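# Pour iron pellets into tube, reseat beaker, cap with disc

## Task

Transfer every iron pellet out of the beaker and into the clear tube, then set the beaker upright on the bench again, and finish with the loose disc lying on top of the pellets with both rods passing through its holes.

## Robot and tools

Robot: two arms, left_arm and right_arm, each with a two-finger gripper and a wrist camera (cam_left_wrist and cam_right_wrist, both 672x504). In the scene frame the origin sits at table-top height, halfway between the arms' nominal mounts; +z is up, +x points out over the table, and left_arm is on the +y side. Image sides do not match arm names. Calibrated bases in the scene frame: left_arm at (-0.008, +0.324, +0.005) m, quat_wxyz (+1.000, 0, 0, +0.031); right_arm at (+0.019, -0.239, +0.001) m, quat_wxyz (+1.000, 0, 0, +0.011). A camera stand is fixed to the floor behind the arms.

Frames: every hand position, quaternion, velocity, target and wrist-camera pose, whether sent or reported, is in that arm's own base frame. Only the table and fixed cameras use the scene frame. The gripper's fingers extend along its +z axis and separate along its y axis. end_effector_position is the spot between the finger pads, roughly 1 cm short of the tips. Reported pose may be off by a few cm, worse at long reach.

The row: 16 plain numbers, always both arms. Left arm first: x, y, z (metres), qw, qx, qy, qz (unit quaternion, w first), opening; then the same eight for right_arm. Position and quaternion are an absolute pose for that gripper in its own base frame, not an offset. Opening runs from -1 (closed) to +1 (fully open, 0.093 m); it is a setpoint, not a change. A 0 is a real command, so to leave a gripper alone resend its current value (see the Tool commands line, otherwise the last number you sent). To keep an arm still, resend exactly the pose from the last result before it stopped, every call, with the desired opening; to keep a gripper's orientation, repeat the same quaternion rather than copying a drifted reading.

execute_actions(actions, cameras): actions is a list of actions; each action is a table of up to 15 rows, one row per 1/30 s control step; if shorter, its last row fills out the 15 steps. An action is rejected for both arms if any target lies over 0.6 m from that gripper's current position along any of the gripper's axes; if the first action fails this against the last reported state, or any action is malformed, the whole call is rejected. An empty actions list returns state plus all camera images, the scene number and task. cameras: list of names, ["all"] or []; an unknown name voids the call.

move(target, speed, blend, opening_speed, grip_force, blocking, cameras): target is one 16-number row or a list of up to 15 rows, without the 0.6 m limit; each gripper travels a straight line to each pose. speed: m/s, 0.002 to 2.9, default 0.25 (rotation up to twice that in rad/s), one value or one per target. blend: metres of corner rounding per target; 0 stops at each. opening_speed: change per second on the -1..+1 scale, at least 0.2. grip_force: newtons per finger pad, 10 to 50, one value or one per arm; it persists, and lower values close slowly. blocking=false returns after about 0.5 s while motion continues; a new move replaces a running one. A move is capped at 10 s and uses about one action per 0.5 s. Paths do not avoid obstacles or the other arm. The result adds a move: line with the ending (done, off_target, moving, held, fault) and limits (paced = pose clipped, held = steps withheld). done means at rest within 10 mm and 2 degrees; neither done nor off_target says whether contact occurred.

wait(seconds 0 to 10) lets time pass holding commands. stop() brakes a running move. zoom_image(camera, region [x0, y0, x1, y1] in pixels from top-left, at most 504 by 504) enlarges the newest image of a wrist camera. read_manual gives licence text only. finished_scene(scene) ends the scene (1 or 2) irreversibly; make no further call in that reply. Scene 1 is practice.

Result lines: end_effector_position and end_effector_quat_wxyz per arm; Hand target (where each arm is actually being sent, may fall short of your command, so finish it next call); Tool commands; grip_measured (gripper motor on the -1..+1 scale); Joint positions (last entry is opening in metres, floored at 0); Joint torques (N m, offset and noisy; entries 1 to 3 wrap at plus or minus 28); Joint velocities, possibly marked within noise; step readings for calls that ran actions; MOTOR HOT or OVER-TEMPERATURE FAULT.

Control behaviour: each step the commanded orientation is limited to 40 degrees from the measured one; position takes priority. Friction and gravity can leave the hand low, short or tilted, and tiny moves may go nowhere or sideways, so check pose after each move and correct tilt.

Gripping: pads meet near grip_measured -0.94; each millimetre of object width adds about 0.0208. Readings may be biased high by up to 0.02. For a firm hold on a rigid item command at least 0.24 below its width reading; round or small items may need lower. Keep sending that value to hold; release with a value well above the width reading. A big sudden drop in command squeezes hard briefly.

Avoid: dropping pellets or parts from height, releasing moving parts, fast impacts, pressing hard on fixed or heavy things, anything leaving the table, arms or grippers touching each other (gripping the other arm's fingers counts), strain on camera cables, paths passing close to an arm's own base. Long outstretched holds heat motors: 75 °C warns, 90 °C folds that arm for the rest of the scene, 100 °C drops it. Loose objects may occasionally get nudged. The result must stay correct once the robot lets go.

Each tool is called after ">>>" as name(argument=value, ...), one argument or row to a line, values as JSON.

## Session

>>> execute_actions(
  actions=[],
)

Scene clock: 0.00 s.
left_arm: end_effector_position=(+0.1846, -0.1050, +0.1424) grip_measured=+1.000 end_effector_quat_wxyz=(+0.546, -0.052, +0.834, -0.062) | right_arm: end_effector_position=(+0.1979, +0.1263, +0.1469) grip_measured=+1.000 end_effector_quat_wxyz=(+0.575, -0.077, +0.804, +0.134)
Joint positions: left_arm=[-1.271 0.61 0.378 -0.667 -1.041 -1.001 0.093] | right_arm=[1.024 0.319 0.198 -0.274 0.661 0.384 0.093]
Joint velocities: within noise
Joint torques (N m): no reading
Heat: left arm: 28 °C; right arm: 27 °C.
Hand target: left_arm +0.1850, -0.1061, +0.1459; +0.548, -0.055, +0.832, -0.065 | right_arm +0.1989, +0.1270, +0.1548; +0.580, -0.071, +0.799, +0.139
Tool commands: left_gripper/opening=+1.0 right_gripper/opening=+1.0

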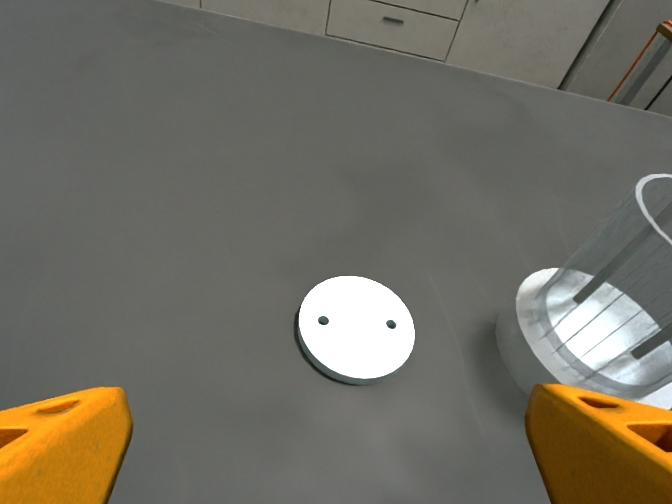

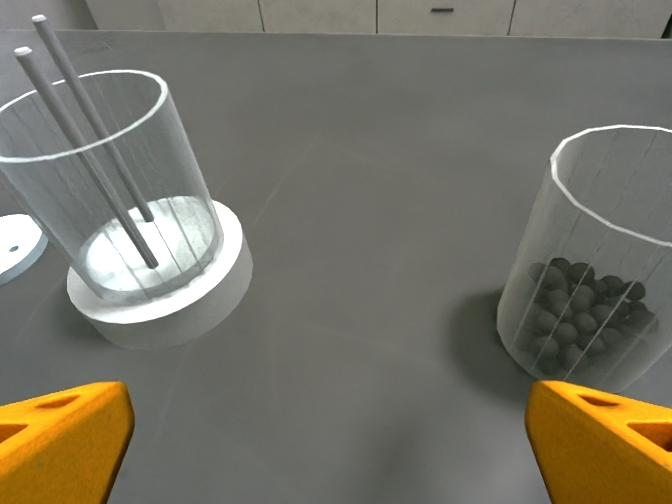

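>>> move(
  target=[0.17,-0.15,0.24,0.5,0,0.866,0,1,0.15,0.03,0.2,0.5,0,0.866,0,1],
  cameras=["all"],
)

Scene clock: 45.03 s.
left_arm: end_effector_position=(+0.1719, -0.1472, +0.2354) grip_measured=+1.000 end_effector_quat_wxyz=(+0.504, +0.003, +0.864, +0.008) | right_arm: end_effector_position=(+0.1495, +0.0294, +0.1918) grip_measured=+1.000 end_effector_quat_wxyz=(+0.494, -0.006, +0.870, -0.003)
Joint positions: left_arm=[-1.402 1.03 0.989 -1.26 -1.035 -1.243 0.093] | right_arm=[1.404 0.475 0.709 -1.532 1.009 1.239 0.093]
Joint torques (N m): left_arm=[-0.87 -0.68 9.2 0.62 -0.46 -0.25] | right_arm=[0.47 3.84 7.98 0.68 0.75 0.11]
Heat: left arm: 32 °C; right arm: 35 °C.
Hand target: left_arm +0.1701, -0.1499, +0.2400; +0.500, +0.000, +0.866, +0.000 | right_arm +0.1504, +0.0301, +0.1998; +0.499, -0.001, +0.867, +0.001
Off the commanded pose: left_arm 0.006 m, 1 deg | right_arm 0.008 m, 1 deg.
move: done

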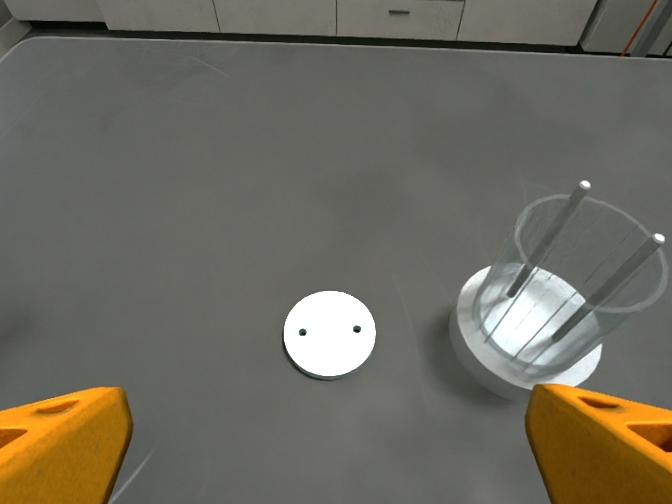

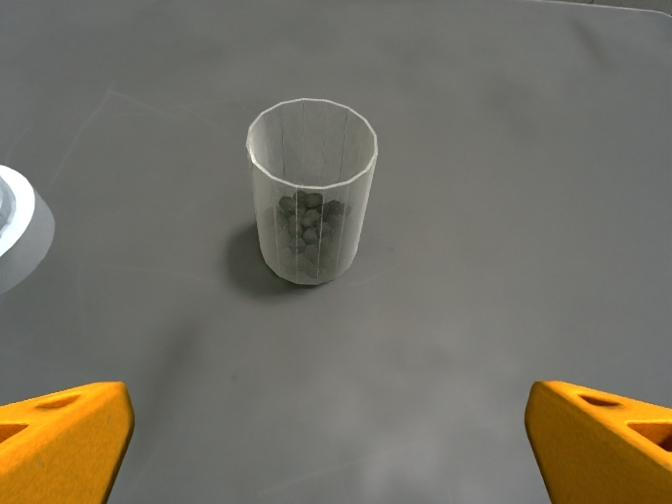

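>>> move(
  target=[0.17,-0.21,0.24,0.5,0,0.866,0,1,0.19,0.048,0.09,0.707,0,0.707,0,1],
  cameras=["all"],
)

Scene clock: 91.47 s.
left_arm: end_effector_position=(+0.1710, -0.1808, +0.2344) grip_measured=+1.000 end_effector_quat_wxyz=(+0.500, +0.008, +0.866, +0.014) | right_arm: end_effector_position=(+0.1594, +0.0328, +0.1369) grip_measured=+1.000 end_effector_quat_wxyz=(+0.570, -0.035, +0.821, -0.026)
Joint positions: left_arm=[-1.434 1.185 1.076 -1.262 -1.035 -1.301 0.093] | right_arm=[1.521 0.404 0.371 -1.414 1.21 1.352 0.093]
Joint torques (N m): left_arm=[-0.83 -1.74 9.02 0.71 -0.56 -0.25] | right_arm=[-0.39 2.33 7.05 0.54 0.73 -0.1]
Heat: left arm: 38 °C; right arm: 37 °C.
Hand target: left_arm +0.1700, -0.1863, +0.2399; +0.500, +0.000, +0.866, +0.000 | right_arm +0.1597, +0.0333, +0.1409; +0.571, -0.031, +0.820, -0.022
Off the commanded pose: left_arm 0.030 m, 2 deg | right_arm 0.058 m, 21 deg.
move: held (right_arm; a check stopped the path), off_target (left_arm; braked when a check withheld steps of right_arm); limits=held
pose unreachable (right arm): on one or more control steps of this call, first in action 0 (counted from 0), this arm could not follow its commanded pose, so it was not sent that pose on those steps. It may still have moved: this result reports where it is.
cause: moving toward the commanded pose would bring two parts of the arm too close to each other (its upper arm (the part past joint 2) and its gripper housing, with joints 3 (elbow) to 6 (wrist roll) between them, 9 mm apart when it was first held).

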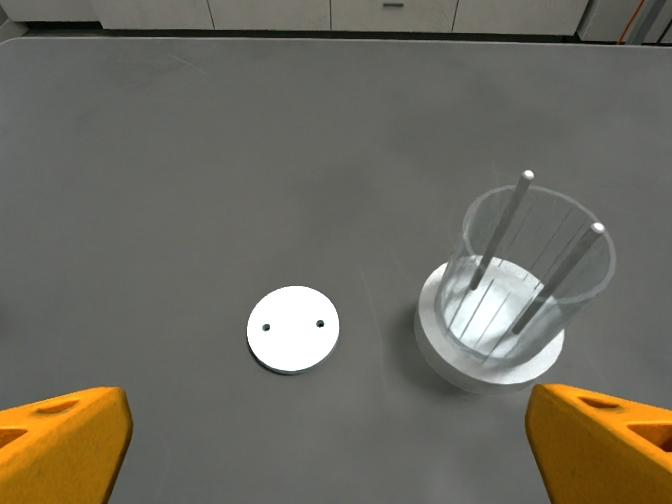

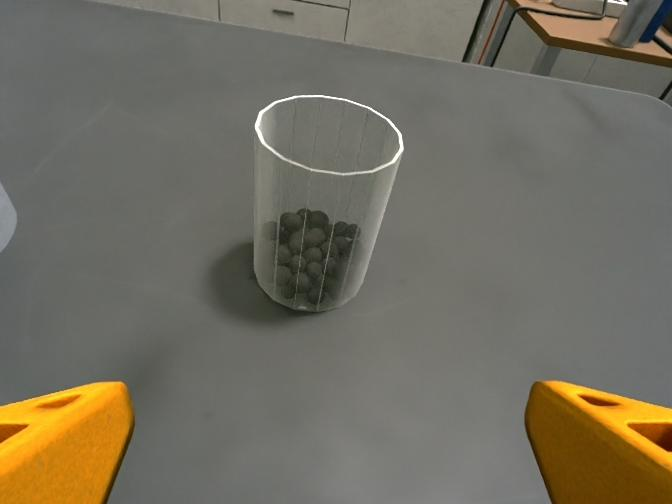

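>>> move(
  target=[0.17,-0.21,0.24,0.5,0,0.866,0,1,0.195,0.043,0.155,0.5,0,0.866,0,1],
  cameras=["all"],
)

Scene clock: 126.73 s.
left_arm: end_effector_position=(+0.1708, -0.2031, +0.2343) grip_measured=+1.000 end_effector_quat_wxyz=(+0.498, +0.010, +0.867, +0.016) | right_arm: end_effector_position=(+0.1925, +0.0416, +0.1449) grip_measured=+1.000 end_effector_quat_wxyz=(+0.488, -0.004, +0.873, -0.009)
Joint positions: left_arm=[-1.449 1.28 1.141 -1.262 -1.035 -1.33 0.093] | right_arm=[0.728 0.328 0.418 -0.784 0.614 0.423 0.093]
Joint torques (N m): left_arm=[-0.81 -2.39 8.99 0.71 -0.6 -0.25] | right_arm=[-0.77 1.39 8.29 1.8 0.24 -0.16]
Heat: left arm: 37 °C; right arm: 38 °C.
Hand target: left_arm +0.1699, -0.2098, +0.2400; +0.500, +0.000, +0.866, +0.000 | right_arm +0.1947, +0.0428, +0.1550; +0.500, +0.000, +0.866, +0.000
Off the commanded pose: left_arm 0.009 m, 2 deg | right_arm 0.011 m, 2 deg.
move: off_target (right_arm)

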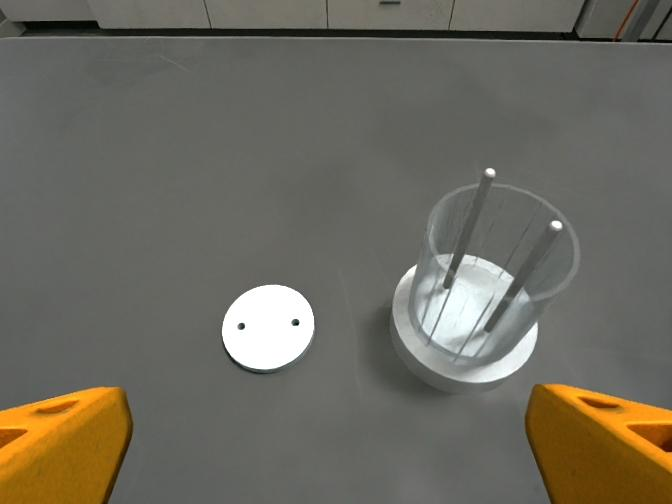

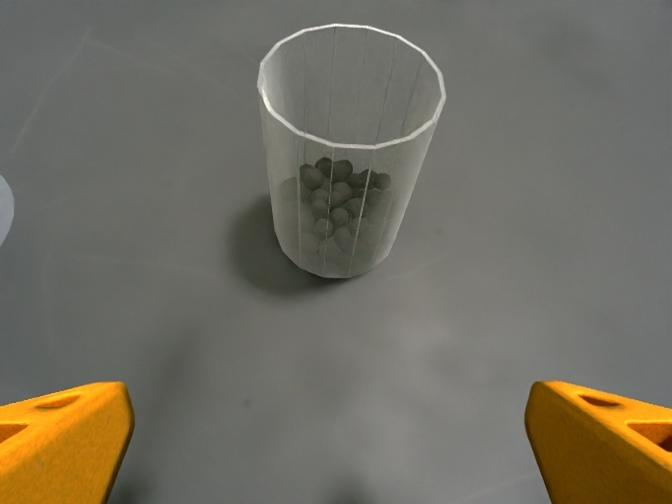

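>>> move(
  target=[0.17,-0.21,0.24,0.5,0,0.866,0,1,0.245,0.035,0.13,0.5,0,0.866,0,1],
  cameras=["cam_right_wrist"],
  speed=0.1,
)

>>> move(
  target=[0.17,-0.21,0.24,0.5,0,0.866,0,1,0.275,0.035,0.115,0.5,0,0.866,0,1],
  cameras=["cam_right_wrist"],
  speed=0.1,
)

Scene clock: 139.73 s.
left_arm: end_effector_position=(+0.1708, -0.2031, +0.2343) grip_measured=+1.000 end_effector_quat_wxyz=(+0.498, +0.010, +0.867, +0.016) | right_arm: end_effector_position=(+0.2426, +0.0347, +0.1299) grip_measured=+1.000 end_effector_quat_wxyz=(+0.497, +0.002, +0.868, +0.000)
Joint positions: left_arm=[-1.449 1.28 1.141 -1.262 -1.035 -1.33 0.093] | right_arm=[0.347 0.504 0.316 -0.37 0.3 0.185 0.093]
Joint torques (N m): left_arm=[-0.81 -2.4 8.98 0.71 -0.6 -0.25] | right_arm=[-0.79 1.43 6.9 2.03 0.06 -0.14]
Heat: left arm: 38 °C; right arm: 38 °C.
Hand target: left_arm +0.1699, -0.2098, +0.2400; +0.500, +0.000, +0.866, +0.000 | right_arm +0.2448, +0.0350, +0.1301; +0.500, +0.000, +0.866, +0.000
Off the commanded pose: left_arm 0.009 m, 2 deg | right_arm 0.002 m, 0 deg.
move: done
Images, in order (width x height): cam_right_wrist 672x504.

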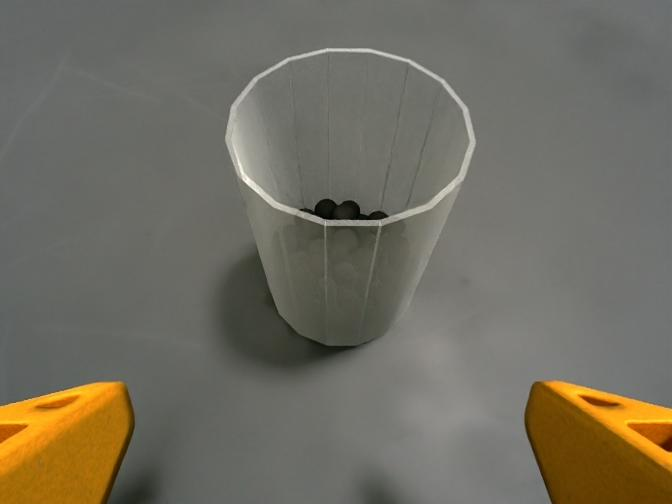

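Scene clock: 141.07 s.
left_arm: end_effector_position=(+0.1708, -0.2031, +0.2343) grip_measured=+1.000 end_effector_quat_wxyz=(+0.498, +0.010, +0.867, +0.016) | right_arm: end_effector_position=(+0.2726, +0.0349, +0.1136) grip_measured=+1.000 end_effector_quat_wxyz=(+0.495, +0.002, +0.869, -0.001)
Joint positions: left_arm=[-1.449 1.28 1.141 -1.262 -1.035 -1.33 0.093] | right_arm=[0.272 0.725 0.285 -0.113 0.237 0.144 0.093]
Joint torques (N m): left_arm=[-0.81 -2.39 8.99 0.71 -0.6 -0.25] | right_arm=[-0.79 0.14 6.89 2.05 0.01 -0.16]
Heat: left arm: 38 °C; right arm: 38 °C.
Hand target: left_arm +0.1699, -0.2098, +0.2400; +0.500, +0.000, +0.866, +0.000 | right_arm +0.2748, +0.0350, +0.1151; +0.500, +0.000, +0.866, +0.000
Off the commanded pose: left_arm 0.009 m, 2 deg | right_arm 0.003 m, 1 deg.
move: done
Images, in order (width x height): cam_right_wrist 672x504.

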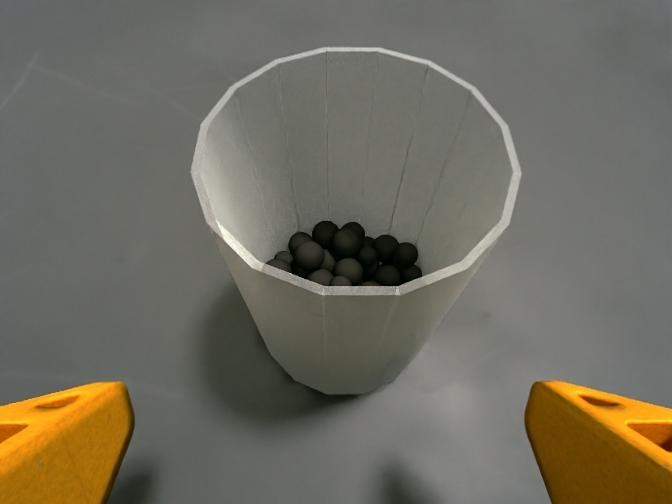

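>>> move(
  target=[
    [0.17,-0.21,0.24,0.5,0,0.866,0,1,0.29,0.031,0.11,0.5,0,0.866,0,1],
    [0.17,-0.21,0.24,0.5,0,0.866,0,1,0.325,0.030,0.096,0.5,0,0.866,0,1],
  ],
  cameras=["cam_right_wrist"],
  speed=0.05,
)

Scene clock: 156.90 s.
left_arm: end_effector_position=(+0.1708, -0.2031, +0.2343) grip_measured=+1.000 end_effector_quat_wxyz=(+0.498, +0.010, +0.867, +0.016) | right_arm: end_effector_position=(+0.3124, +0.0285, +0.0800) grip_measured=+1.000 end_effector_quat_wxyz=(+0.478, +0.001, +0.878, -0.004)
Joint positions: left_arm=[-1.449 1.28 1.141 -1.262 -1.035 -1.33 0.093] | right_arm=[0.173 1.097 0.285 0.231 0.154 0.092 0.093]
Joint torques (N m): left_arm=[-0.8 -2.39 8.99 0.71 -0.6 -0.25] | right_arm=[-0.79 -1.59 9.18 2.07 -0.03 -0.15]
Heat: left arm: 38 °C; right arm: 39 °C.
Hand target: left_arm +0.1699, -0.2098, +0.2400; +0.500, +0.000, +0.866, +0.000 | right_arm +0.3237, +0.0299, +0.0965; +0.500, +0.000, +0.866, +0.000
Off the commanded pose: left_arm 0.009 m, 2 deg | right_arm 0.020 m, 3 deg.
move: off_target (right_arm)
Images, in order (width x height): cam_right_wrist 672x504.

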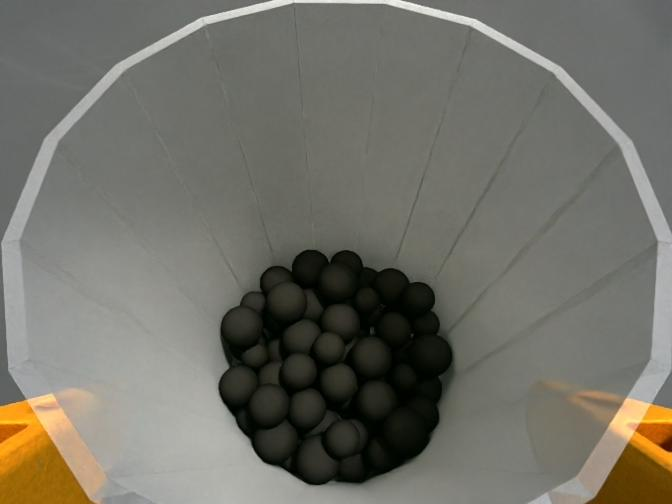

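>>> move(
  target=[0.17,-0.21,0.24,0.5,0,0.866,0,1,0.3237,0.0299,0.0965,0.5,0,0.866,0,0.4],
  grip_force=30,
)

>>> move(
  target=[0.17,-0.21,0.24,0.5,0,0.866,0,1,0.305,0.03,0.22,0.55,0,0.835,0,0.4],
  cameras=["all"],
  speed=0.1,
)

Scene clock: 164.43 s.
left_arm: end_effector_position=(+0.1708, -0.2031, +0.2343) grip_measured=+1.000 end_effector_quat_wxyz=(+0.498, +0.010, +0.867, +0.016) | right_arm: end_effector_position=(+0.3125, +0.0284, +0.0801) grip_measured=+0.443 end_effector_quat_wxyz=(+0.478, +0.001, +0.878, -0.004)
Joint positions: left_arm=[-1.449 1.28 1.141 -1.262 -1.035 -1.33 0.093] | right_arm=[0.173 1.097 0.285 0.231 0.154 0.092 0.066]
Joint torques (N m): left_arm=[-0.8 -2.39 8.99 0.72 -0.6 -0.25] | right_arm=[-0.72 -2.22 9.03 2.04 -0.03 -0.15]
Heat: left arm: 38 °C; right arm: 39 °C.
Hand target: left_arm +0.1699, -0.2098, +0.2400; +0.500, +0.000, +0.866, +0.000 | right_arm +0.3228, +0.0297, +0.0969; +0.500, +0.000, +0.866, +0.000
Off the commanded pose: left_arm 0.009 m, 2 deg | right_arm 0.020 m, 3 deg.
grip_force (N): 30, 30
move: off_target (right_arm)

Scene clock: 166.50 s.
left_arm: end_effector_position=(+0.1708, -0.2031, +0.2343) grip_measured=+1.000 end_effector_quat_wxyz=(+0.498, +0.010, +0.867, +0.016) | right_arm: end_effector_position=(+0.2936, +0.0279, +0.1809) grip_measured=+0.430 end_effector_quat_wxyz=(+0.499, -0.002, +0.867, -0.004)
Joint positions: left_arm=[-1.449 1.28 1.141 -1.262 -1.035 -1.33 0.093] | right_arm=[0.192 0.793 0.559 -0.3 0.17 0.09 0.066]
Joint torques (N m): left_arm=[-0.81 -2.39 9.01 0.72 -0.6 -0.25] | right_arm=[0.47 -2.77 11.45 2.4 0.22 -0.16]
Heat: left arm: 38 °C; right arm: 40 °C.
Hand target: left_arm +0.1699, -0.2098, +0.2400; +0.500, +0.000, +0.866, +0.000 | right_arm +0.3018, +0.0296, +0.2199; +0.550, +0.000, +0.835, +0.000
Off the commanded pose: left_arm 0.009 m, 2 deg | right_arm 0.041 m, 7 deg.
grip_force (N): 30, 30
move: off_target (right_arm)

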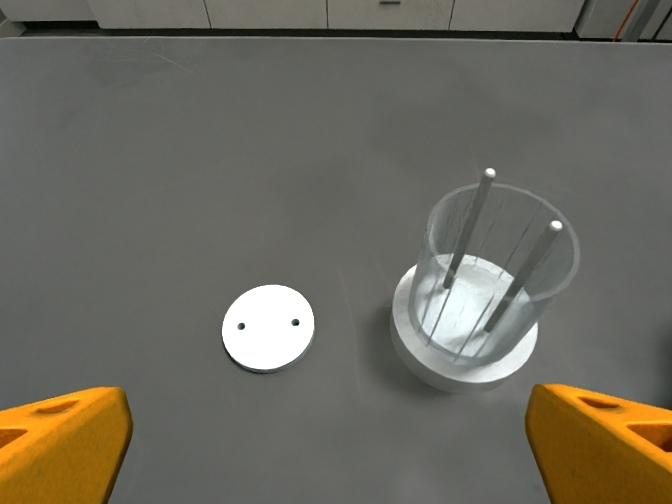

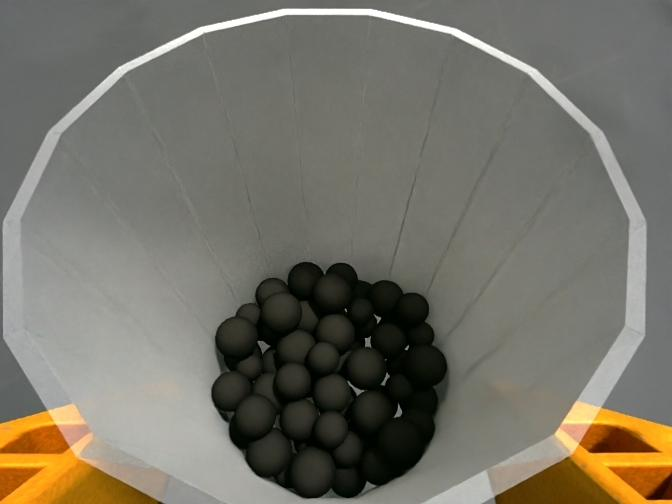

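>>> move(
  target=[0.17,-0.21,0.24,0.5,0,0.866,0,1,0.43,0,0.145,0.515,0,0.857,0,0.4],
  speed=0.12,
)

>>> move(
  target=[0.17,-0.21,0.24,0.5,0,0.866,0,1,0.43,0,0.11,0.515,0,0.857,0,0.4],
  speed=0.06,
  cameras=["cam_right_wrist"],
)

Scene clock: 200.03 s.
left_arm: end_effector_position=(+0.1708, -0.2031, +0.2343) grip_measured=+1.000 end_effector_quat_wxyz=(+0.498, +0.010, +0.867, +0.016) | right_arm: end_effector_position=(+0.4052, +0.0004, +0.1098) grip_measured=+0.430 end_effector_quat_wxyz=(+0.461, +0.004, +0.888, -0.002)
Joint positions: left_arm=[-1.449 1.28 1.141 -1.262 -1.035 -1.33 0.093] | right_arm=[0.006 1.452 0.687 0.152 0.012 0.009 0.066]
Joint torques (N m): left_arm=[-0.81 -2.37 8.98 0.71 -0.6 -0.25] | right_arm=[-0.69 -5.45 10.61 2.53 -0.13 -0.16]
Heat: left arm: 39 °C; right arm: 43 °C.
Hand target: left_arm +0.1699, -0.2098, +0.2400; +0.500, +0.000, +0.866, +0.000 | right_arm +0.4260, -0.0001, +0.1460; +0.514, +0.000, +0.858, -0.001
Off the commanded pose: left_arm 0.009 m, 2 deg | right_arm 0.043 m, 7 deg.
grip_force (N): 30, 30
move: off_target (right_arm)

Scene clock: 201.30 s.
left_arm: end_effector_position=(+0.1708, -0.2031, +0.2343) grip_measured=+1.000 end_effector_quat_wxyz=(+0.498, +0.010, +0.867, +0.016) | right_arm: end_effector_position=(+0.4168, +0.0004, +0.0911) grip_measured=+0.430 end_effector_quat_wxyz=(+0.477, +0.004, +0.879, -0.002)
Joint positions: left_arm=[-1.449 1.28 1.141 -1.262 -1.035 -1.33 0.093] | right_arm=[0.006 1.548 0.65 0.322 0.012 0.008 0.066]
Joint torques (N m): left_arm=[-0.81 -2.4 8.98 0.71 -0.6 -0.25] | right_arm=[-0.69 -5.61 6.83 2.6 -0.11 -0.15]
Heat: left arm: 39 °C; right arm: 43 °C.
Hand target: left_arm +0.1699, -0.2098, +0.2400; +0.500, +0.000, +0.866, +0.000 | right_arm +0.4286, -0.0001, +0.1105; +0.514, +0.000, +0.858, -0.001
Off the commanded pose: left_arm 0.009 m, 2 deg | right_arm 0.023 m, 5 deg.
grip_force (N): 30, 30
move: off_target (right_arm)
Images, in order (width x height): cam_right_wrist 672x504.

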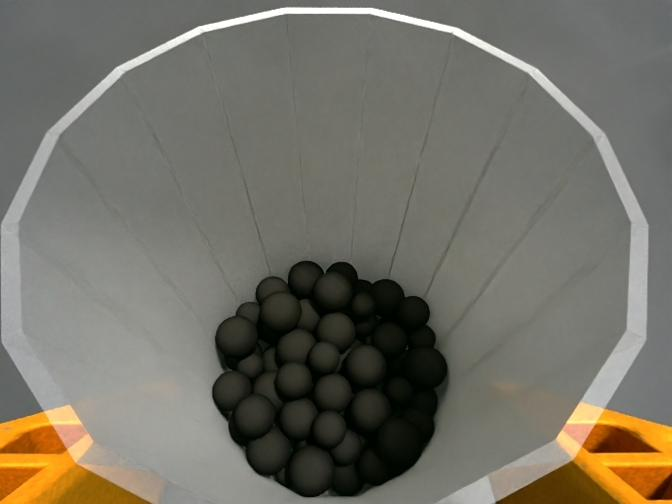

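>>> move(
  target=[0.17,-0.21,0.24,0.5,0,0.866,0,1,0.43,0,0.098,0.515,0,0.857,0,0.4],
  speed=0.03,
)

>>> move(
  target=[0.17,-0.21,0.24,0.5,0,0.866,0,1,0.43,0,0.094,0.515,0,0.857,0,0.4],
  speed=0.02,
)

Scene clock: 207.73 s.
left_arm: end_effector_position=(+0.1708, -0.2031, +0.2343) grip_measured=+1.000 end_effector_quat_wxyz=(+0.498, +0.010, +0.867, +0.016) | right_arm: end_effector_position=(+0.4210, +0.0005, +0.0845) grip_measured=+0.430 end_effector_quat_wxyz=(+0.487, +0.003, +0.874, -0.002)
Joint positions: left_arm=[-1.449 1.28 1.141 -1.262 -1.035 -1.33 0.093] | right_arm=[0.006 1.588 0.632 0.402 0.012 0.006 0.066]
Joint torques (N m): left_arm=[-0.8 -2.39 8.99 0.72 -0.6 -0.25] | right_arm=[-0.69 -5.74 6.2 2.46 -0.12 -0.13]
Heat: left arm: 40 °C; right arm: 44 °C.
Hand target: left_arm +0.1699, -0.2098, +0.2400; +0.500, +0.000, +0.866, +0.000 | right_arm +0.4293, -0.0001, +0.0984; +0.514, +0.000, +0.858, +0.000
Off the commanded pose: left_arm 0.009 m, 2 deg | right_arm 0.016 m, 4 deg.
grip_force (N): 30, 30
move: off_target (right_arm)

Scene clock: 208.60 s.
left_arm: end_effector_position=(+0.1708, -0.2031, +0.2343) grip_measured=+1.000 end_effector_quat_wxyz=(+0.498, +0.010, +0.867, +0.016) | right_arm: end_effector_position=(+0.4230, +0.0005, +0.0838) grip_measured=+0.430 end_effector_quat_wxyz=(+0.493, +0.003, +0.870, -0.002)
Joint positions: left_arm=[-1.449 1.28 1.141 -1.262 -1.035 -1.33 0.093] | right_arm=[0.006 1.6 0.627 0.433 0.012 0.005 0.066]
Joint torques (N m): left_arm=[-0.81 -2.4 8.99 0.71 -0.6 -0.25] | right_arm=[-0.7 -5.6 6 2.41 -0.12 -0.12]
Heat: left arm: 40 °C; right arm: 45 °C.
Hand target: left_arm +0.1699, -0.2098, +0.2400; +0.500, +0.000, +0.866, +0.000 | right_arm +0.4296, -0.0001, +0.0942; +0.515, +0.000, +0.857, +0.000
Off the commanded pose: left_arm 0.009 m, 2 deg | right_arm 0.012 m, 3 deg.
grip_force (N): 30, 30
move: off_target (right_arm)

>>> move(
  target=[0.17,-0.21,0.24,0.5,0,0.866,0,1,0.43,0,0.091,0.505,0,0.863,0,1],
  speed=0.02,
  opening_speed=0.3,
)

>>> move(
  target=[
    [0.17,-0.21,0.24,0.5,0,0.866,0,1,0.35,0,0.137,0.5,0,0.866,0,1],
    [0.17,-0.21,0.24,0.5,0,0.866,0,1,0.28,0,0.1,0.695,0,0.719,0,1],
  ],
  speed=0.08,
  cameras=["cam_right_wrist"],
)

Scene clock: 218.63 s.
left_arm: end_effector_position=(+0.1708, -0.2031, +0.2343) grip_measured=+1.000 end_effector_quat_wxyz=(+0.498, +0.010, +0.867, +0.016) | right_arm: end_effector_position=(+0.4229, +0.0006, +0.0832) grip_measured=+1.000 end_effector_quat_wxyz=(+0.492, +0.002, +0.871, -0.002)
Joint positions: left_arm=[-1.449 1.28 1.141 -1.262 -1.035 -1.33 0.093] | right_arm=[0.006 1.601 0.627 0.432 0.011 0.005 0.093]
Joint torques (N m): left_arm=[-0.81 -2.39 8.99 0.72 -0.61 -0.25] | right_arm=[-0.7 -5.31 7.17 2.09 -0.12 -0.12]
Heat: left arm: 40 °C; right arm: 46 °C.
Hand target: left_arm +0.1699, -0.2098, +0.2400; +0.500, +0.000, +0.866, +0.000 | right_arm +0.4297, -0.0001, +0.0913; +0.505, +0.000, +0.863, +0.000
Off the commanded pose: left_arm 0.009 m, 2 deg | right_arm 0.011 m, 2 deg.
grip_force (N): 30, 30
move: off_target (right_arm)

Scene clock: 224.33 s.
left_arm: end_effector_position=(+0.1708, -0.2031, +0.2343) grip_measured=+1.000 end_effector_quat_wxyz=(+0.498, +0.010, +0.867, +0.016) | right_arm: end_effector_position=(+0.2808, -0.0002, +0.0993) grip_measured=+1.000 end_effector_quat_wxyz=(+0.588, +0.003, +0.809, -0.001)
Joint positions: left_arm=[-1.449 1.28 1.141 -1.262 -1.035 -1.33 0.093] | right_arm=[0.006 0.766 0.018 0.436 0.011 0.005 0.093]
Joint torques (N m): left_arm=[-0.81 -2.39 8.99 0.71 -0.6 -0.25] | right_arm=[-0.32 -0.8 6.15 2.11 -0.04 -0.1]
Heat: left arm: 40 °C; right arm: 46 °C.
Hand target: left_arm +0.1699, -0.2098, +0.2400; +0.500, +0.000, +0.866, +0.000 | right_arm +0.2804, +0.0000, +0.1007; +0.593, +0.001, +0.805, -0.001
Off the commanded pose: left_arm 0.009 m, 2 deg | right_arm 0.001 m, 16 deg.
joint sent to its limit (right arm) — joint 3 (elbow), lower limit, where the elbow is as bent as it goes. The joint targets are off in orientation, not in position.
grip_force (N): 30, 30
move: off_target (right_arm)
Images, in order (width x height): cam_right_wrist 672x504.

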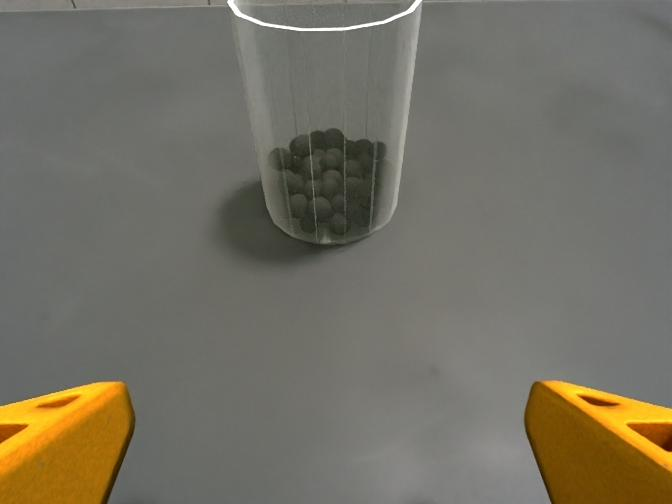

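>>> move(
  target=[
    [0.17,-0.21,0.24,0.5,0,0.866,0,1,0.345,0,0.085,0.707,0,0.707,0,1],
  ],
  speed=0.1,
  cameras=["cam_right_wrist"],
)

>>> move(
  target=[
    [0.17,-0.21,0.24,0.5,0,0.866,0,1,0.385,0,0.082,0.707,0,0.707,0,1],
  ],
  speed=0.05,
  cameras=["cam_right_wrist"],
)

Scene clock: 233.40 s.
left_arm: end_effector_position=(+0.1708, -0.2031, +0.2343) grip_measured=+1.000 end_effector_quat_wxyz=(+0.498, +0.010, +0.867, +0.016) | right_arm: end_effector_position=(+0.3365, +0.0002, +0.0630) grip_measured=+1.000 end_effector_quat_wxyz=(+0.618, +0.003, +0.786, -0.001)
Joint positions: left_arm=[-1.449 1.28 1.141 -1.262 -1.035 -1.33 0.093] | right_arm=[0.006 1.786 0.073 1.475 0.011 0.005 0.093]
Joint torques (N m): left_arm=[-0.81 -2.37 8.98 0.71 -0.6 -0.25] | right_arm=[-0.54 -3.52 3.49 2.88 -0.08 -0.11]
Heat: left arm: 40 °C; right arm: 46 °C.
Hand target: left_arm +0.1699, -0.2098, +0.2400; +0.500, +0.000, +0.866, +0.000 | right_arm +0.3442, +0.0000, +0.0851; +0.654, +0.001, +0.756, -0.001
Off the commanded pose: left_arm 0.009 m, 2 deg | right_arm 0.024 m, 14 deg.
joint sent to its limit (right arm) — joint 4 (wrist pitch), upper limit. The joint targets are off in orientation, not in position.
grip_force (N): 30, 30
move: off_target (right_arm)
Images, in order (width x height): cam_right_wrist 672x504.

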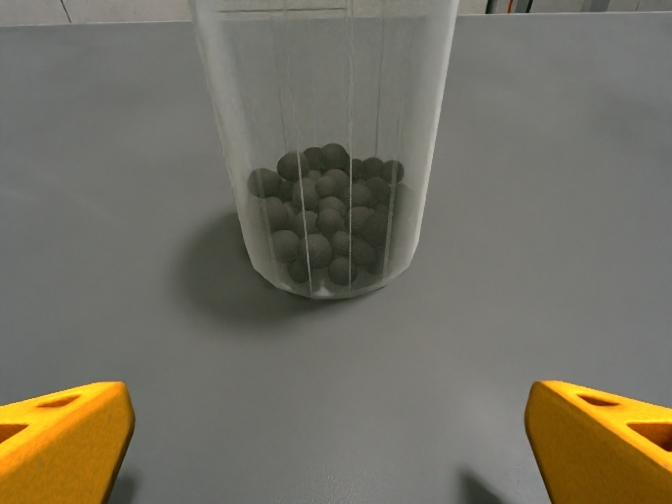

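Scene clock: 235.17 s.
left_arm: end_effector_position=(+0.1708, -0.2031, +0.2343) grip_measured=+1.000 end_effector_quat_wxyz=(+0.498, +0.010, +0.867, +0.016) | right_arm: end_effector_position=(+0.3767, +0.0004, +0.0599) grip_measured=+1.000 end_effector_quat_wxyz=(+0.627, +0.003, +0.779, -0.001)
Joint positions: left_arm=[-1.449 1.28 1.141 -1.262 -1.035 -1.33 0.093] | right_arm=[0.006 1.916 0.226 1.475 0.011 0.005 0.093]
Joint torques (N m): left_arm=[-0.81 -2.37 8.99 0.72 -0.61 -0.25] | right_arm=[-0.58 -4.7 3.74 2.88 -0.09 -0.11]
Heat: left arm: 40 °C; right arm: 47 °C.
Hand target: left_arm +0.1699, -0.2098, +0.2400; +0.500, +0.000, +0.866, +0.000 | right_arm +0.3842, +0.0000, +0.0821; +0.663, +0.001, +0.748, -0.001
Off the commanded pose: left_arm 0.009 m, 2 deg | right_arm 0.024 m, 12 deg.
joint sent to its limit (right arm) — joint 4 (wrist pitch), upper limit. The joint targets are off in orientation, not in position.
grip_force (N): 30, 30
move: off_target (right_arm)
Images, in order (width x height): cam_right_wrist 672x504.

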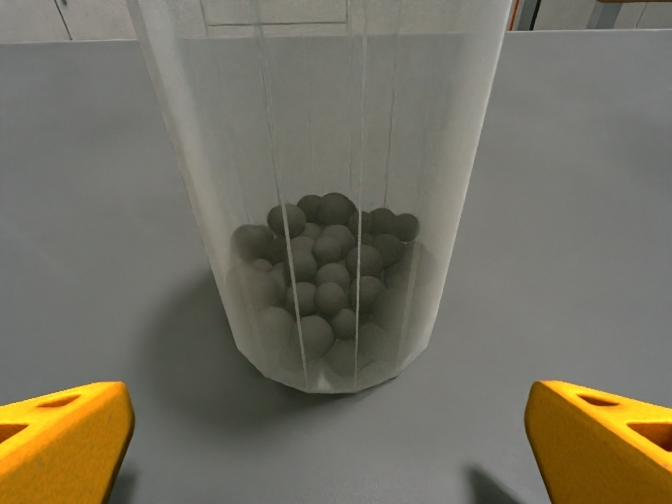

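>>> move(
  target=[
    [0.17,-0.21,0.24,0.5,0,0.866,0,1,0.434,0,0.082,0.68,0,0.733,0,1],
  ],
  speed=0.04,
  cameras=["cam_right_wrist"],
)

Scene clock: 243.70 s.
left_arm: end_effector_position=(+0.1708, -0.2031, +0.2343) grip_measured=+1.000 end_effector_quat_wxyz=(+0.498, +0.010, +0.867, +0.016) | right_arm: end_effector_position=(+0.4276, +0.0007, +0.0655) grip_measured=+1.000 end_effector_quat_wxyz=(+0.653, +0.003, +0.757, -0.001)
Joint positions: left_arm=[-1.449 1.28 1.141 -1.262 -1.035 -1.33 0.093] | right_arm=[0.006 2.043 0.423 1.474 0.011 0.005 0.093]
Joint torques (N m): left_arm=[-0.8 -2.39 8.99 0.72 -0.6 -0.25] | right_arm=[-0.7 -6.01 4.25 2.63 -0.12 -0.12]
Heat: left arm: 40 °C; right arm: 50 °C.
Hand target: left_arm +0.1699, -0.2098, +0.2400; +0.500, +0.000, +0.866, +0.000 | right_arm +0.4334, +0.0000, +0.0820; +0.680, +0.000, +0.734, +0.000
Off the commanded pose: left_arm 0.009 m, 2 deg | right_arm 0.018 m, 4 deg.
grip_force (N): 30, 30
move: off_target (right_arm)
Images, in order (width x height): cam_right_wrist 672x504.

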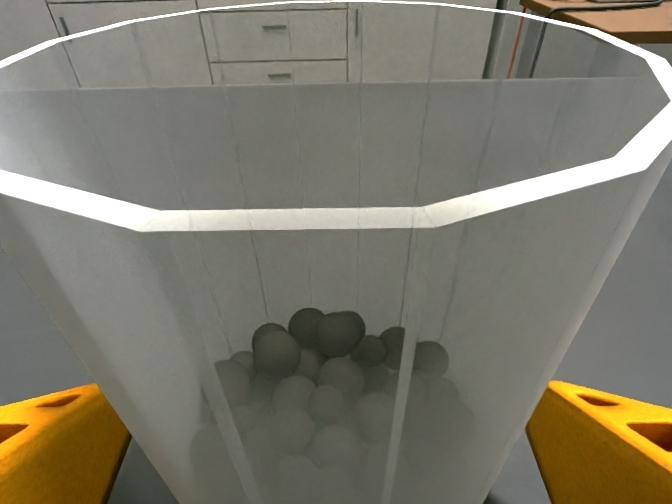

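>>> move(
  target=[0.17,-0.21,0.24,0.5,0,0.866,0,1,0.434,0,0.082,0.68,0,0.733,0,0.4],
)

>>> move(
  target=[0.17,-0.21,0.3,0.5,0,0.866,0,1,0.38,0,0.28,0.68,0,0.733,0,0.4],
  cameras=["all"],
  speed=0.1,
)

Scene clock: 254.77 s.
left_arm: end_effector_position=(+0.1708, -0.2031, +0.2343) grip_measured=+1.000 end_effector_quat_wxyz=(+0.498, +0.010, +0.867, +0.016) | right_arm: end_effector_position=(+0.4276, +0.0008, +0.0654) grip_measured=+0.603 end_effector_quat_wxyz=(+0.653, +0.003, +0.757, -0.001)
Joint positions: left_arm=[-1.449 1.28 1.141 -1.262 -1.035 -1.33 0.093] | right_arm=[0.006 2.043 0.423 1.474 0.01 0.005 0.074]
Joint torques (N m): left_arm=[-0.8 -2.39 8.98 0.71 -0.6 -0.25] | right_arm=[-0.7 -6.04 4.25 2.64 -0.11 -0.12]
Heat: left arm: 41 °C; right arm: 51 °C.
Hand target: left_arm +0.1699, -0.2098, +0.2400; +0.500, +0.000, +0.866, +0.000 | right_arm +0.4334, +0.0000, +0.0820; +0.680, +0.000, +0.734, +0.000
Off the commanded pose: left_arm 0.009 m, 2 deg | right_arm 0.018 m, 4 deg.
grip_force (N): 30, 30
move: off_target (right_arm)

Scene clock: 257.63 s.
left_arm: end_effector_position=(+0.1714, -0.2083, +0.2961) grip_measured=+1.000 end_effector_quat_wxyz=(+0.500, +0.002, +0.866, +0.003) | right_arm: end_effector_position=(+0.3743, +0.0004, +0.2305) grip_measured=+0.592 end_effector_quat_wxyz=(+0.625, +0.003, +0.780, -0.001)
Joint positions: left_arm=[-1.449 1.331 1.426 -1.464 -1.035 -1.33 0.093] | right_arm=[0.006 1.07 0.582 0.268 0.01 0.005 0.074]
Joint torques (N m): left_arm=[-0.77 -2.41 8.54 0.5 -0.61 -0.23] | right_arm=[-0.66 -5.5 11.21 2.7 -0.11 -0.12]
Heat: left arm: 41 °C; right arm: 51 °C.
Hand target: left_arm +0.1700, -0.2099, +0.3000; +0.500, +0.000, +0.866, +0.000 | right_arm +0.3763, +0.0000, +0.2793; +0.680, +0.000, +0.733, -0.001
Off the commanded pose: left_arm 0.005 m, 0 deg | right_arm 0.050 m, 8 deg.
grip_force (N): 30, 30
move: off_target (right_arm)

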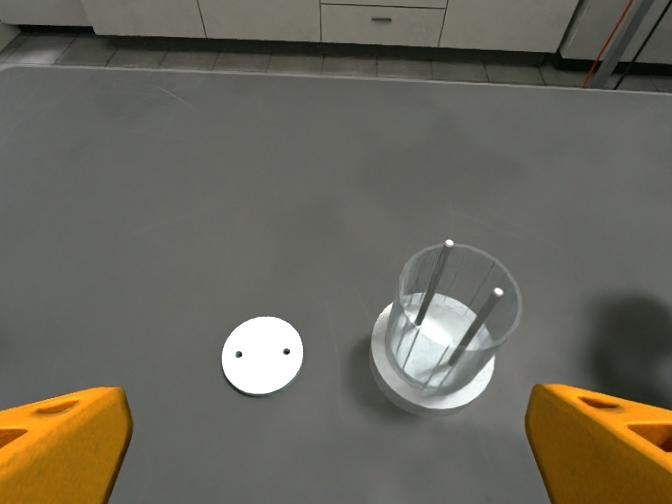

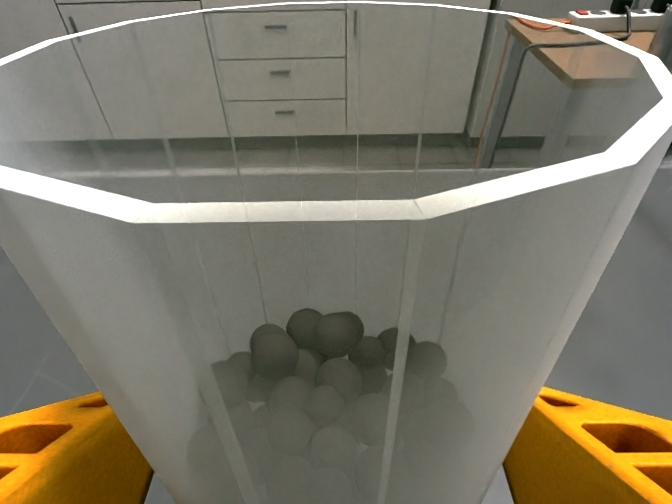

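>>> move(
  target=[0.15,-0.14,0.31,0.5,0,0.866,0,1,0.331,0.175,0.29,0.666,-0.128,0.726,0.118,0.4],
  cameras=["all"],
  speed=0.15,
)

Scene clock: 273.70 s.
left_arm: end_effector_position=(+0.1532, -0.1417, +0.3131) grip_measured=+1.000 end_effector_quat_wxyz=(+0.502, +0.008, +0.863, -0.048) | right_arm: end_effector_position=(+0.3222, +0.1699, +0.2454) grip_measured=+0.592 end_effector_quat_wxyz=(+0.619, -0.153, +0.764, +0.097)
Joint positions: left_arm=[-1.513 1.045 1.324 -1.572 -1.035 -1.336 0.093] | right_arm=[0.593 1.017 0.616 0.179 0.234 0.011 0.074]
Joint torques (N m): left_arm=[-0.88 -0.92 5.39 0.66 -0.5 0.07] | right_arm=[0.18 -2.84 11.89 2.77 0.15 0.07]
Heat: left arm: 42 °C; right arm: 57 °C.
Hand target: left_arm +0.1513, -0.1401, +0.3097; +0.499, +0.022, +0.866, -0.039 | right_arm +0.3269, +0.1728, +0.2896; +0.665, -0.128, +0.726, +0.119
Off the commanded pose: left_arm 0.005 m, 6 deg | right_arm 0.046 m, 8 deg.
joint sent to its limit (left arm) — joint 4 (wrist pitch), lower limit. The joint targets are off in orientation, not in position.
grip_force (N): 30, 30
move: off_target (left_arm, right_arm)

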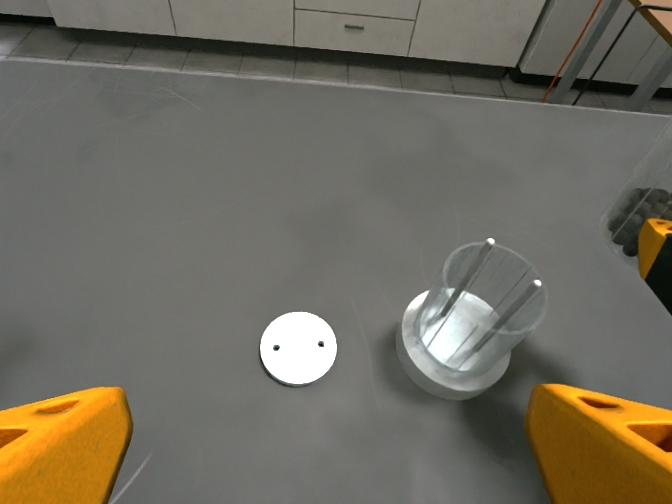

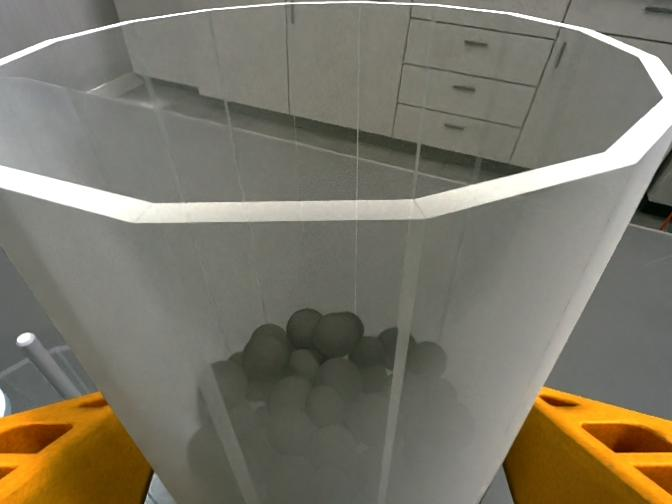

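>>> move(
  target=[0.17,-0.14,0.28,0.488,0.187,0.845,-0.108,1,0.365,0.19,0.28,0.664,-0.374,0.626,-0.169,0.4],
  cameras=["all"],
  speed=0.15,
)

Scene clock: 306.90 s.
left_arm: end_effector_position=(+0.1692, -0.1381, +0.2786) grip_measured=+1.000 end_effector_quat_wxyz=(+0.485, +0.186, +0.849, -0.101) | right_arm: end_effector_position=(+0.3553, +0.1827, +0.2352) grip_measured=+0.590 end_effector_quat_wxyz=(+0.613, -0.405, +0.657, -0.168)
Joint positions: left_arm=[-1.132 0.674 0.983 -0.973 -0.595 -0.403 0.093] | right_arm=[0.606 1.21 0.656 0.35 0.315 -0.756 0.074]
Joint torques (N m): left_arm=[0.72 0.4 6.35 2.09 -0.08 0.07] | right_arm=[0.23 -3.99 11.74 2.8 0.12 -0.11]
Heat: left arm: 39 °C; right arm: 63 °C.
Hand target: left_arm +0.1700, -0.1400, +0.2801; +0.488, +0.187, +0.846, -0.108 | right_arm +0.3609, +0.1876, +0.2795; +0.663, -0.374, +0.626, -0.169
Off the commanded pose: left_arm 0.002 m, 1 deg | right_arm 0.046 m, 8 deg.
grip_force (N): 30, 30
move: off_target (right_arm)

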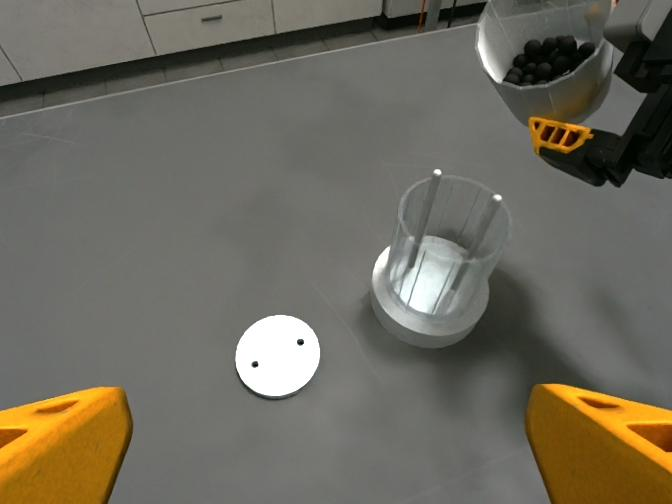

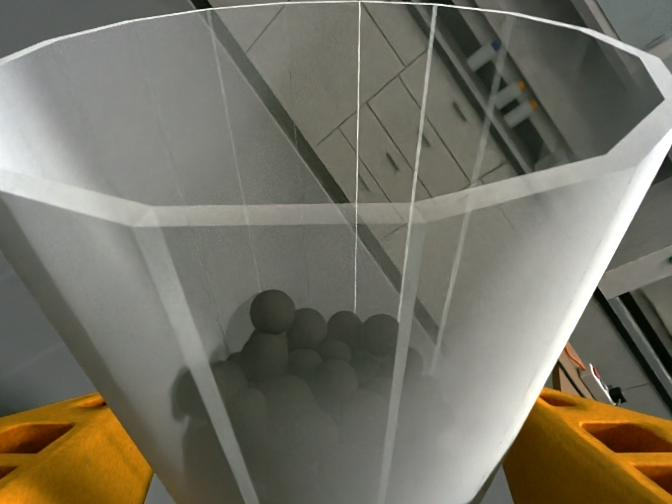

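>>> move(
  target=[0.17,-0.14,0.28,0.488,0.187,0.845,-0.108,1,0.391,0.178,0.235,0.664,-0.374,0.626,-0.169,0.4],
  cameras=["cam_left_wrist"],
  speed=0.08,
)

Scene clock: 335.43 s.
left_arm: end_effector_position=(+0.1691, -0.1383, +0.2786) grip_measured=+1.000 end_effector_quat_wxyz=(+0.484, +0.187, +0.849, -0.101) | right_arm: end_effector_position=(+0.3852, +0.1758, +0.2079) grip_measured=+0.590 end_effector_quat_wxyz=(+0.625, -0.394, +0.652, -0.167)
Joint positions: left_arm=[-1.132 0.674 0.983 -0.973 -0.595 -0.402 0.093] | right_arm=[0.521 1.372 0.615 0.59 0.236 -0.766 0.074]
Joint torques (N m): left_arm=[0.76 0.4 6.35 2.09 -0.09 0.08] | right_arm=[-0.68 -4.82 7.91 2.85 -0.1 -0.11]
Heat: left arm: 39 °C; right arm: 61 °C.
Hand target: left_arm +0.1700, -0.1400, +0.2801; +0.488, +0.187, +0.846, -0.108 | right_arm +0.3894, +0.1772, +0.2349; +0.662, -0.374, +0.626, -0.169
Off the commanded pose: left_arm 0.002 m, 1 deg | right_arm 0.028 m, 6 deg.
grip_force (N): 30, 30
move: off_target (right_arm)
Images, in order (width x height): cam_left_wrist 672x504.

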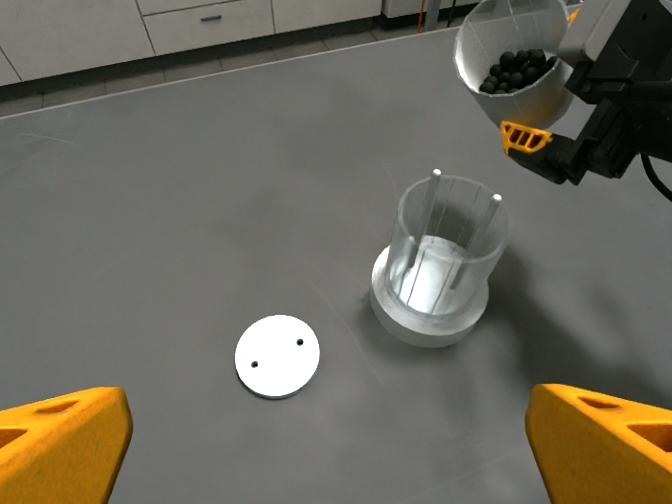

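>>> move(
  target=[
    [0.17,-0.14,0.28,0.488,0.187,0.845,-0.108,1,0.380,0.188,0.227,0.630,-0.466,0.549,-0.290,0.4],
  ],
  cameras=["cam_left_wrist"],
  speed=0.08,
)

Scene clock: 363.23 s.
left_arm: end_effector_position=(+0.1691, -0.1383, +0.2786) grip_measured=+1.000 end_effector_quat_wxyz=(+0.484, +0.187, +0.849, -0.101) | right_arm: end_effector_position=(+0.3774, +0.1846, +0.2016) grip_measured=+0.589 end_effector_quat_wxyz=(+0.595, -0.492, +0.570, -0.281)
Joint positions: left_arm=[-1.132 0.674 0.983 -0.973 -0.595 -0.402 0.093] | right_arm=[0.574 1.396 0.572 0.685 0.3 -1.111 0.073]
Joint torques (N m): left_arm=[0.75 0.43 6.34 2.09 -0.08 0.07] | right_arm=[0.43 -5.05 7.32 2.84 0.12 -0.13]
Heat: left arm: 39 °C; right arm: 67 °C.
Hand target: left_arm +0.1700, -0.1400, +0.2801; +0.488, +0.187, +0.846, -0.108 | right_arm +0.3789, +0.1873, +0.2268; +0.629, -0.466, +0.550, -0.289
Off the commanded pose: left_arm 0.002 m, 1 deg | right_arm 0.026 m, 6 deg.
grip_force (N): 30, 30
move: off_target (right_arm)
Images, in order (width x height): cam_left_wrist 672x504.

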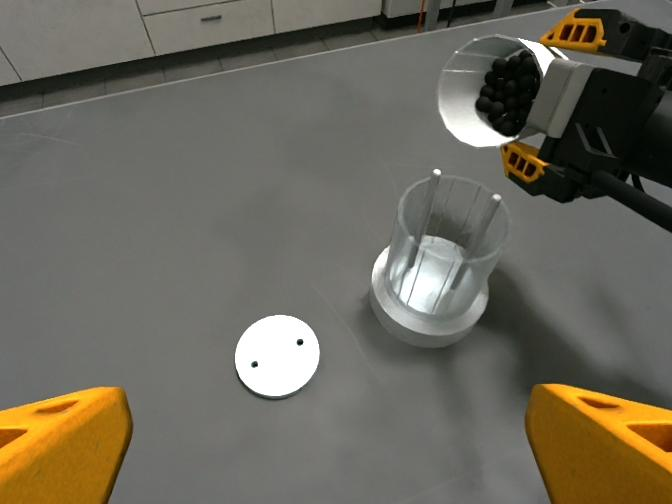

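>>> move(
  target=[
    [0.17,-0.14,0.28,0.488,0.187,0.845,-0.108,1,0.366,0.198,0.239,0.577,-0.545,0.456,-0.404,0.4],
  ],
  cameras=["cam_left_wrist"],
  speed=0.06,
)

Scene clock: 376.47 s.
left_arm: end_effector_position=(+0.1691, -0.1383, +0.2786) grip_measured=+1.000 end_effector_quat_wxyz=(+0.484, +0.187, +0.849, -0.101) | right_arm: end_effector_position=(+0.3672, +0.1972, +0.2012) grip_measured=+0.589 end_effector_quat_wxyz=(-0.534, +0.584, -0.472, +0.388)
Joint positions: left_arm=[-1.132 0.674 0.983 -0.973 -0.595 -0.402 0.093] | right_arm=[0.642 1.396 0.566 0.691 0.376 -1.469 0.073]
Joint torques (N m): left_arm=[0.76 0.39 6.34 2.1 -0.08 0.08] | right_arm=[0.46 -8.05 7.21 2.8 0.14 -0.13]
Heat: left arm: 39 °C; right arm: 65 °C.
Hand target: left_arm +0.1700, -0.1400, +0.2801; +0.488, +0.187, +0.846, -0.108 | right_arm +0.3653, +0.1972, +0.2383; -0.576, +0.545, -0.457, +0.403
Off the commanded pose: left_arm 0.002 m, 1 deg | right_arm 0.038 m, 7 deg.
grip_force (N): 30, 30
move: off_target (right_arm)
Images, in order (width x height): cam_left_wrist 672x504.

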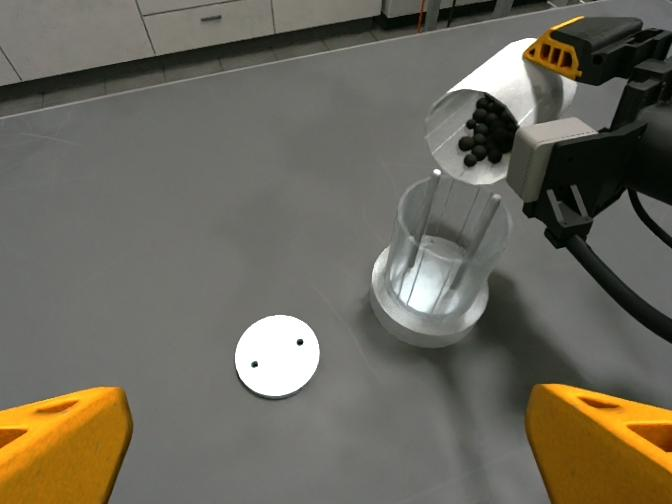

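>>> move(
  target=[
    [0.17,-0.14,0.28,0.488,0.187,0.845,-0.108,1,0.352,0.213,0.272,0.507,-0.606,0.349,-0.504,0.4],
  ],
  cameras=["cam_left_wrist"],
  speed=0.05,
)

Scene clock: 387.73 s.
left_arm: end_effector_position=(+0.1691, -0.1383, +0.2786) grip_measured=+1.000 end_effector_quat_wxyz=(+0.484, +0.187, +0.849, -0.101) | right_arm: end_effector_position=(+0.3517, +0.2109, +0.2389) grip_measured=+0.589 end_effector_quat_wxyz=(-0.480, +0.635, -0.354, +0.490)
Joint positions: left_arm=[-1.132 0.674 0.983 -0.973 -0.595 -0.402 0.093] | right_arm=[0.721 1.319 0.603 0.651 0.454 -1.829 0.073]
Joint torques (N m): left_arm=[0.77 0.42 6.32 2.1 -0.09 0.08] | right_arm=[0.44 -6.72 10 2.24 0.13 -0.12]
Heat: left arm: 40 °C; right arm: 67 °C.
Hand target: left_arm +0.1700, -0.1400, +0.2801; +0.488, +0.187, +0.846, -0.108 | right_arm +0.3510, +0.2121, +0.2716; -0.507, +0.606, -0.349, +0.504
Off the commanded pose: left_arm 0.002 m, 1 deg | right_arm 0.033 m, 5 deg.
grip_force (N): 30, 30
move: off_target (right_arm)
Images, in order (width x height): cam_left_wrist 672x504.

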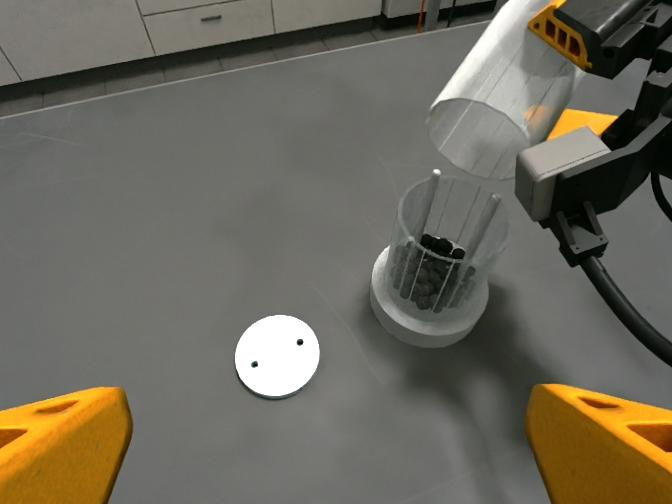

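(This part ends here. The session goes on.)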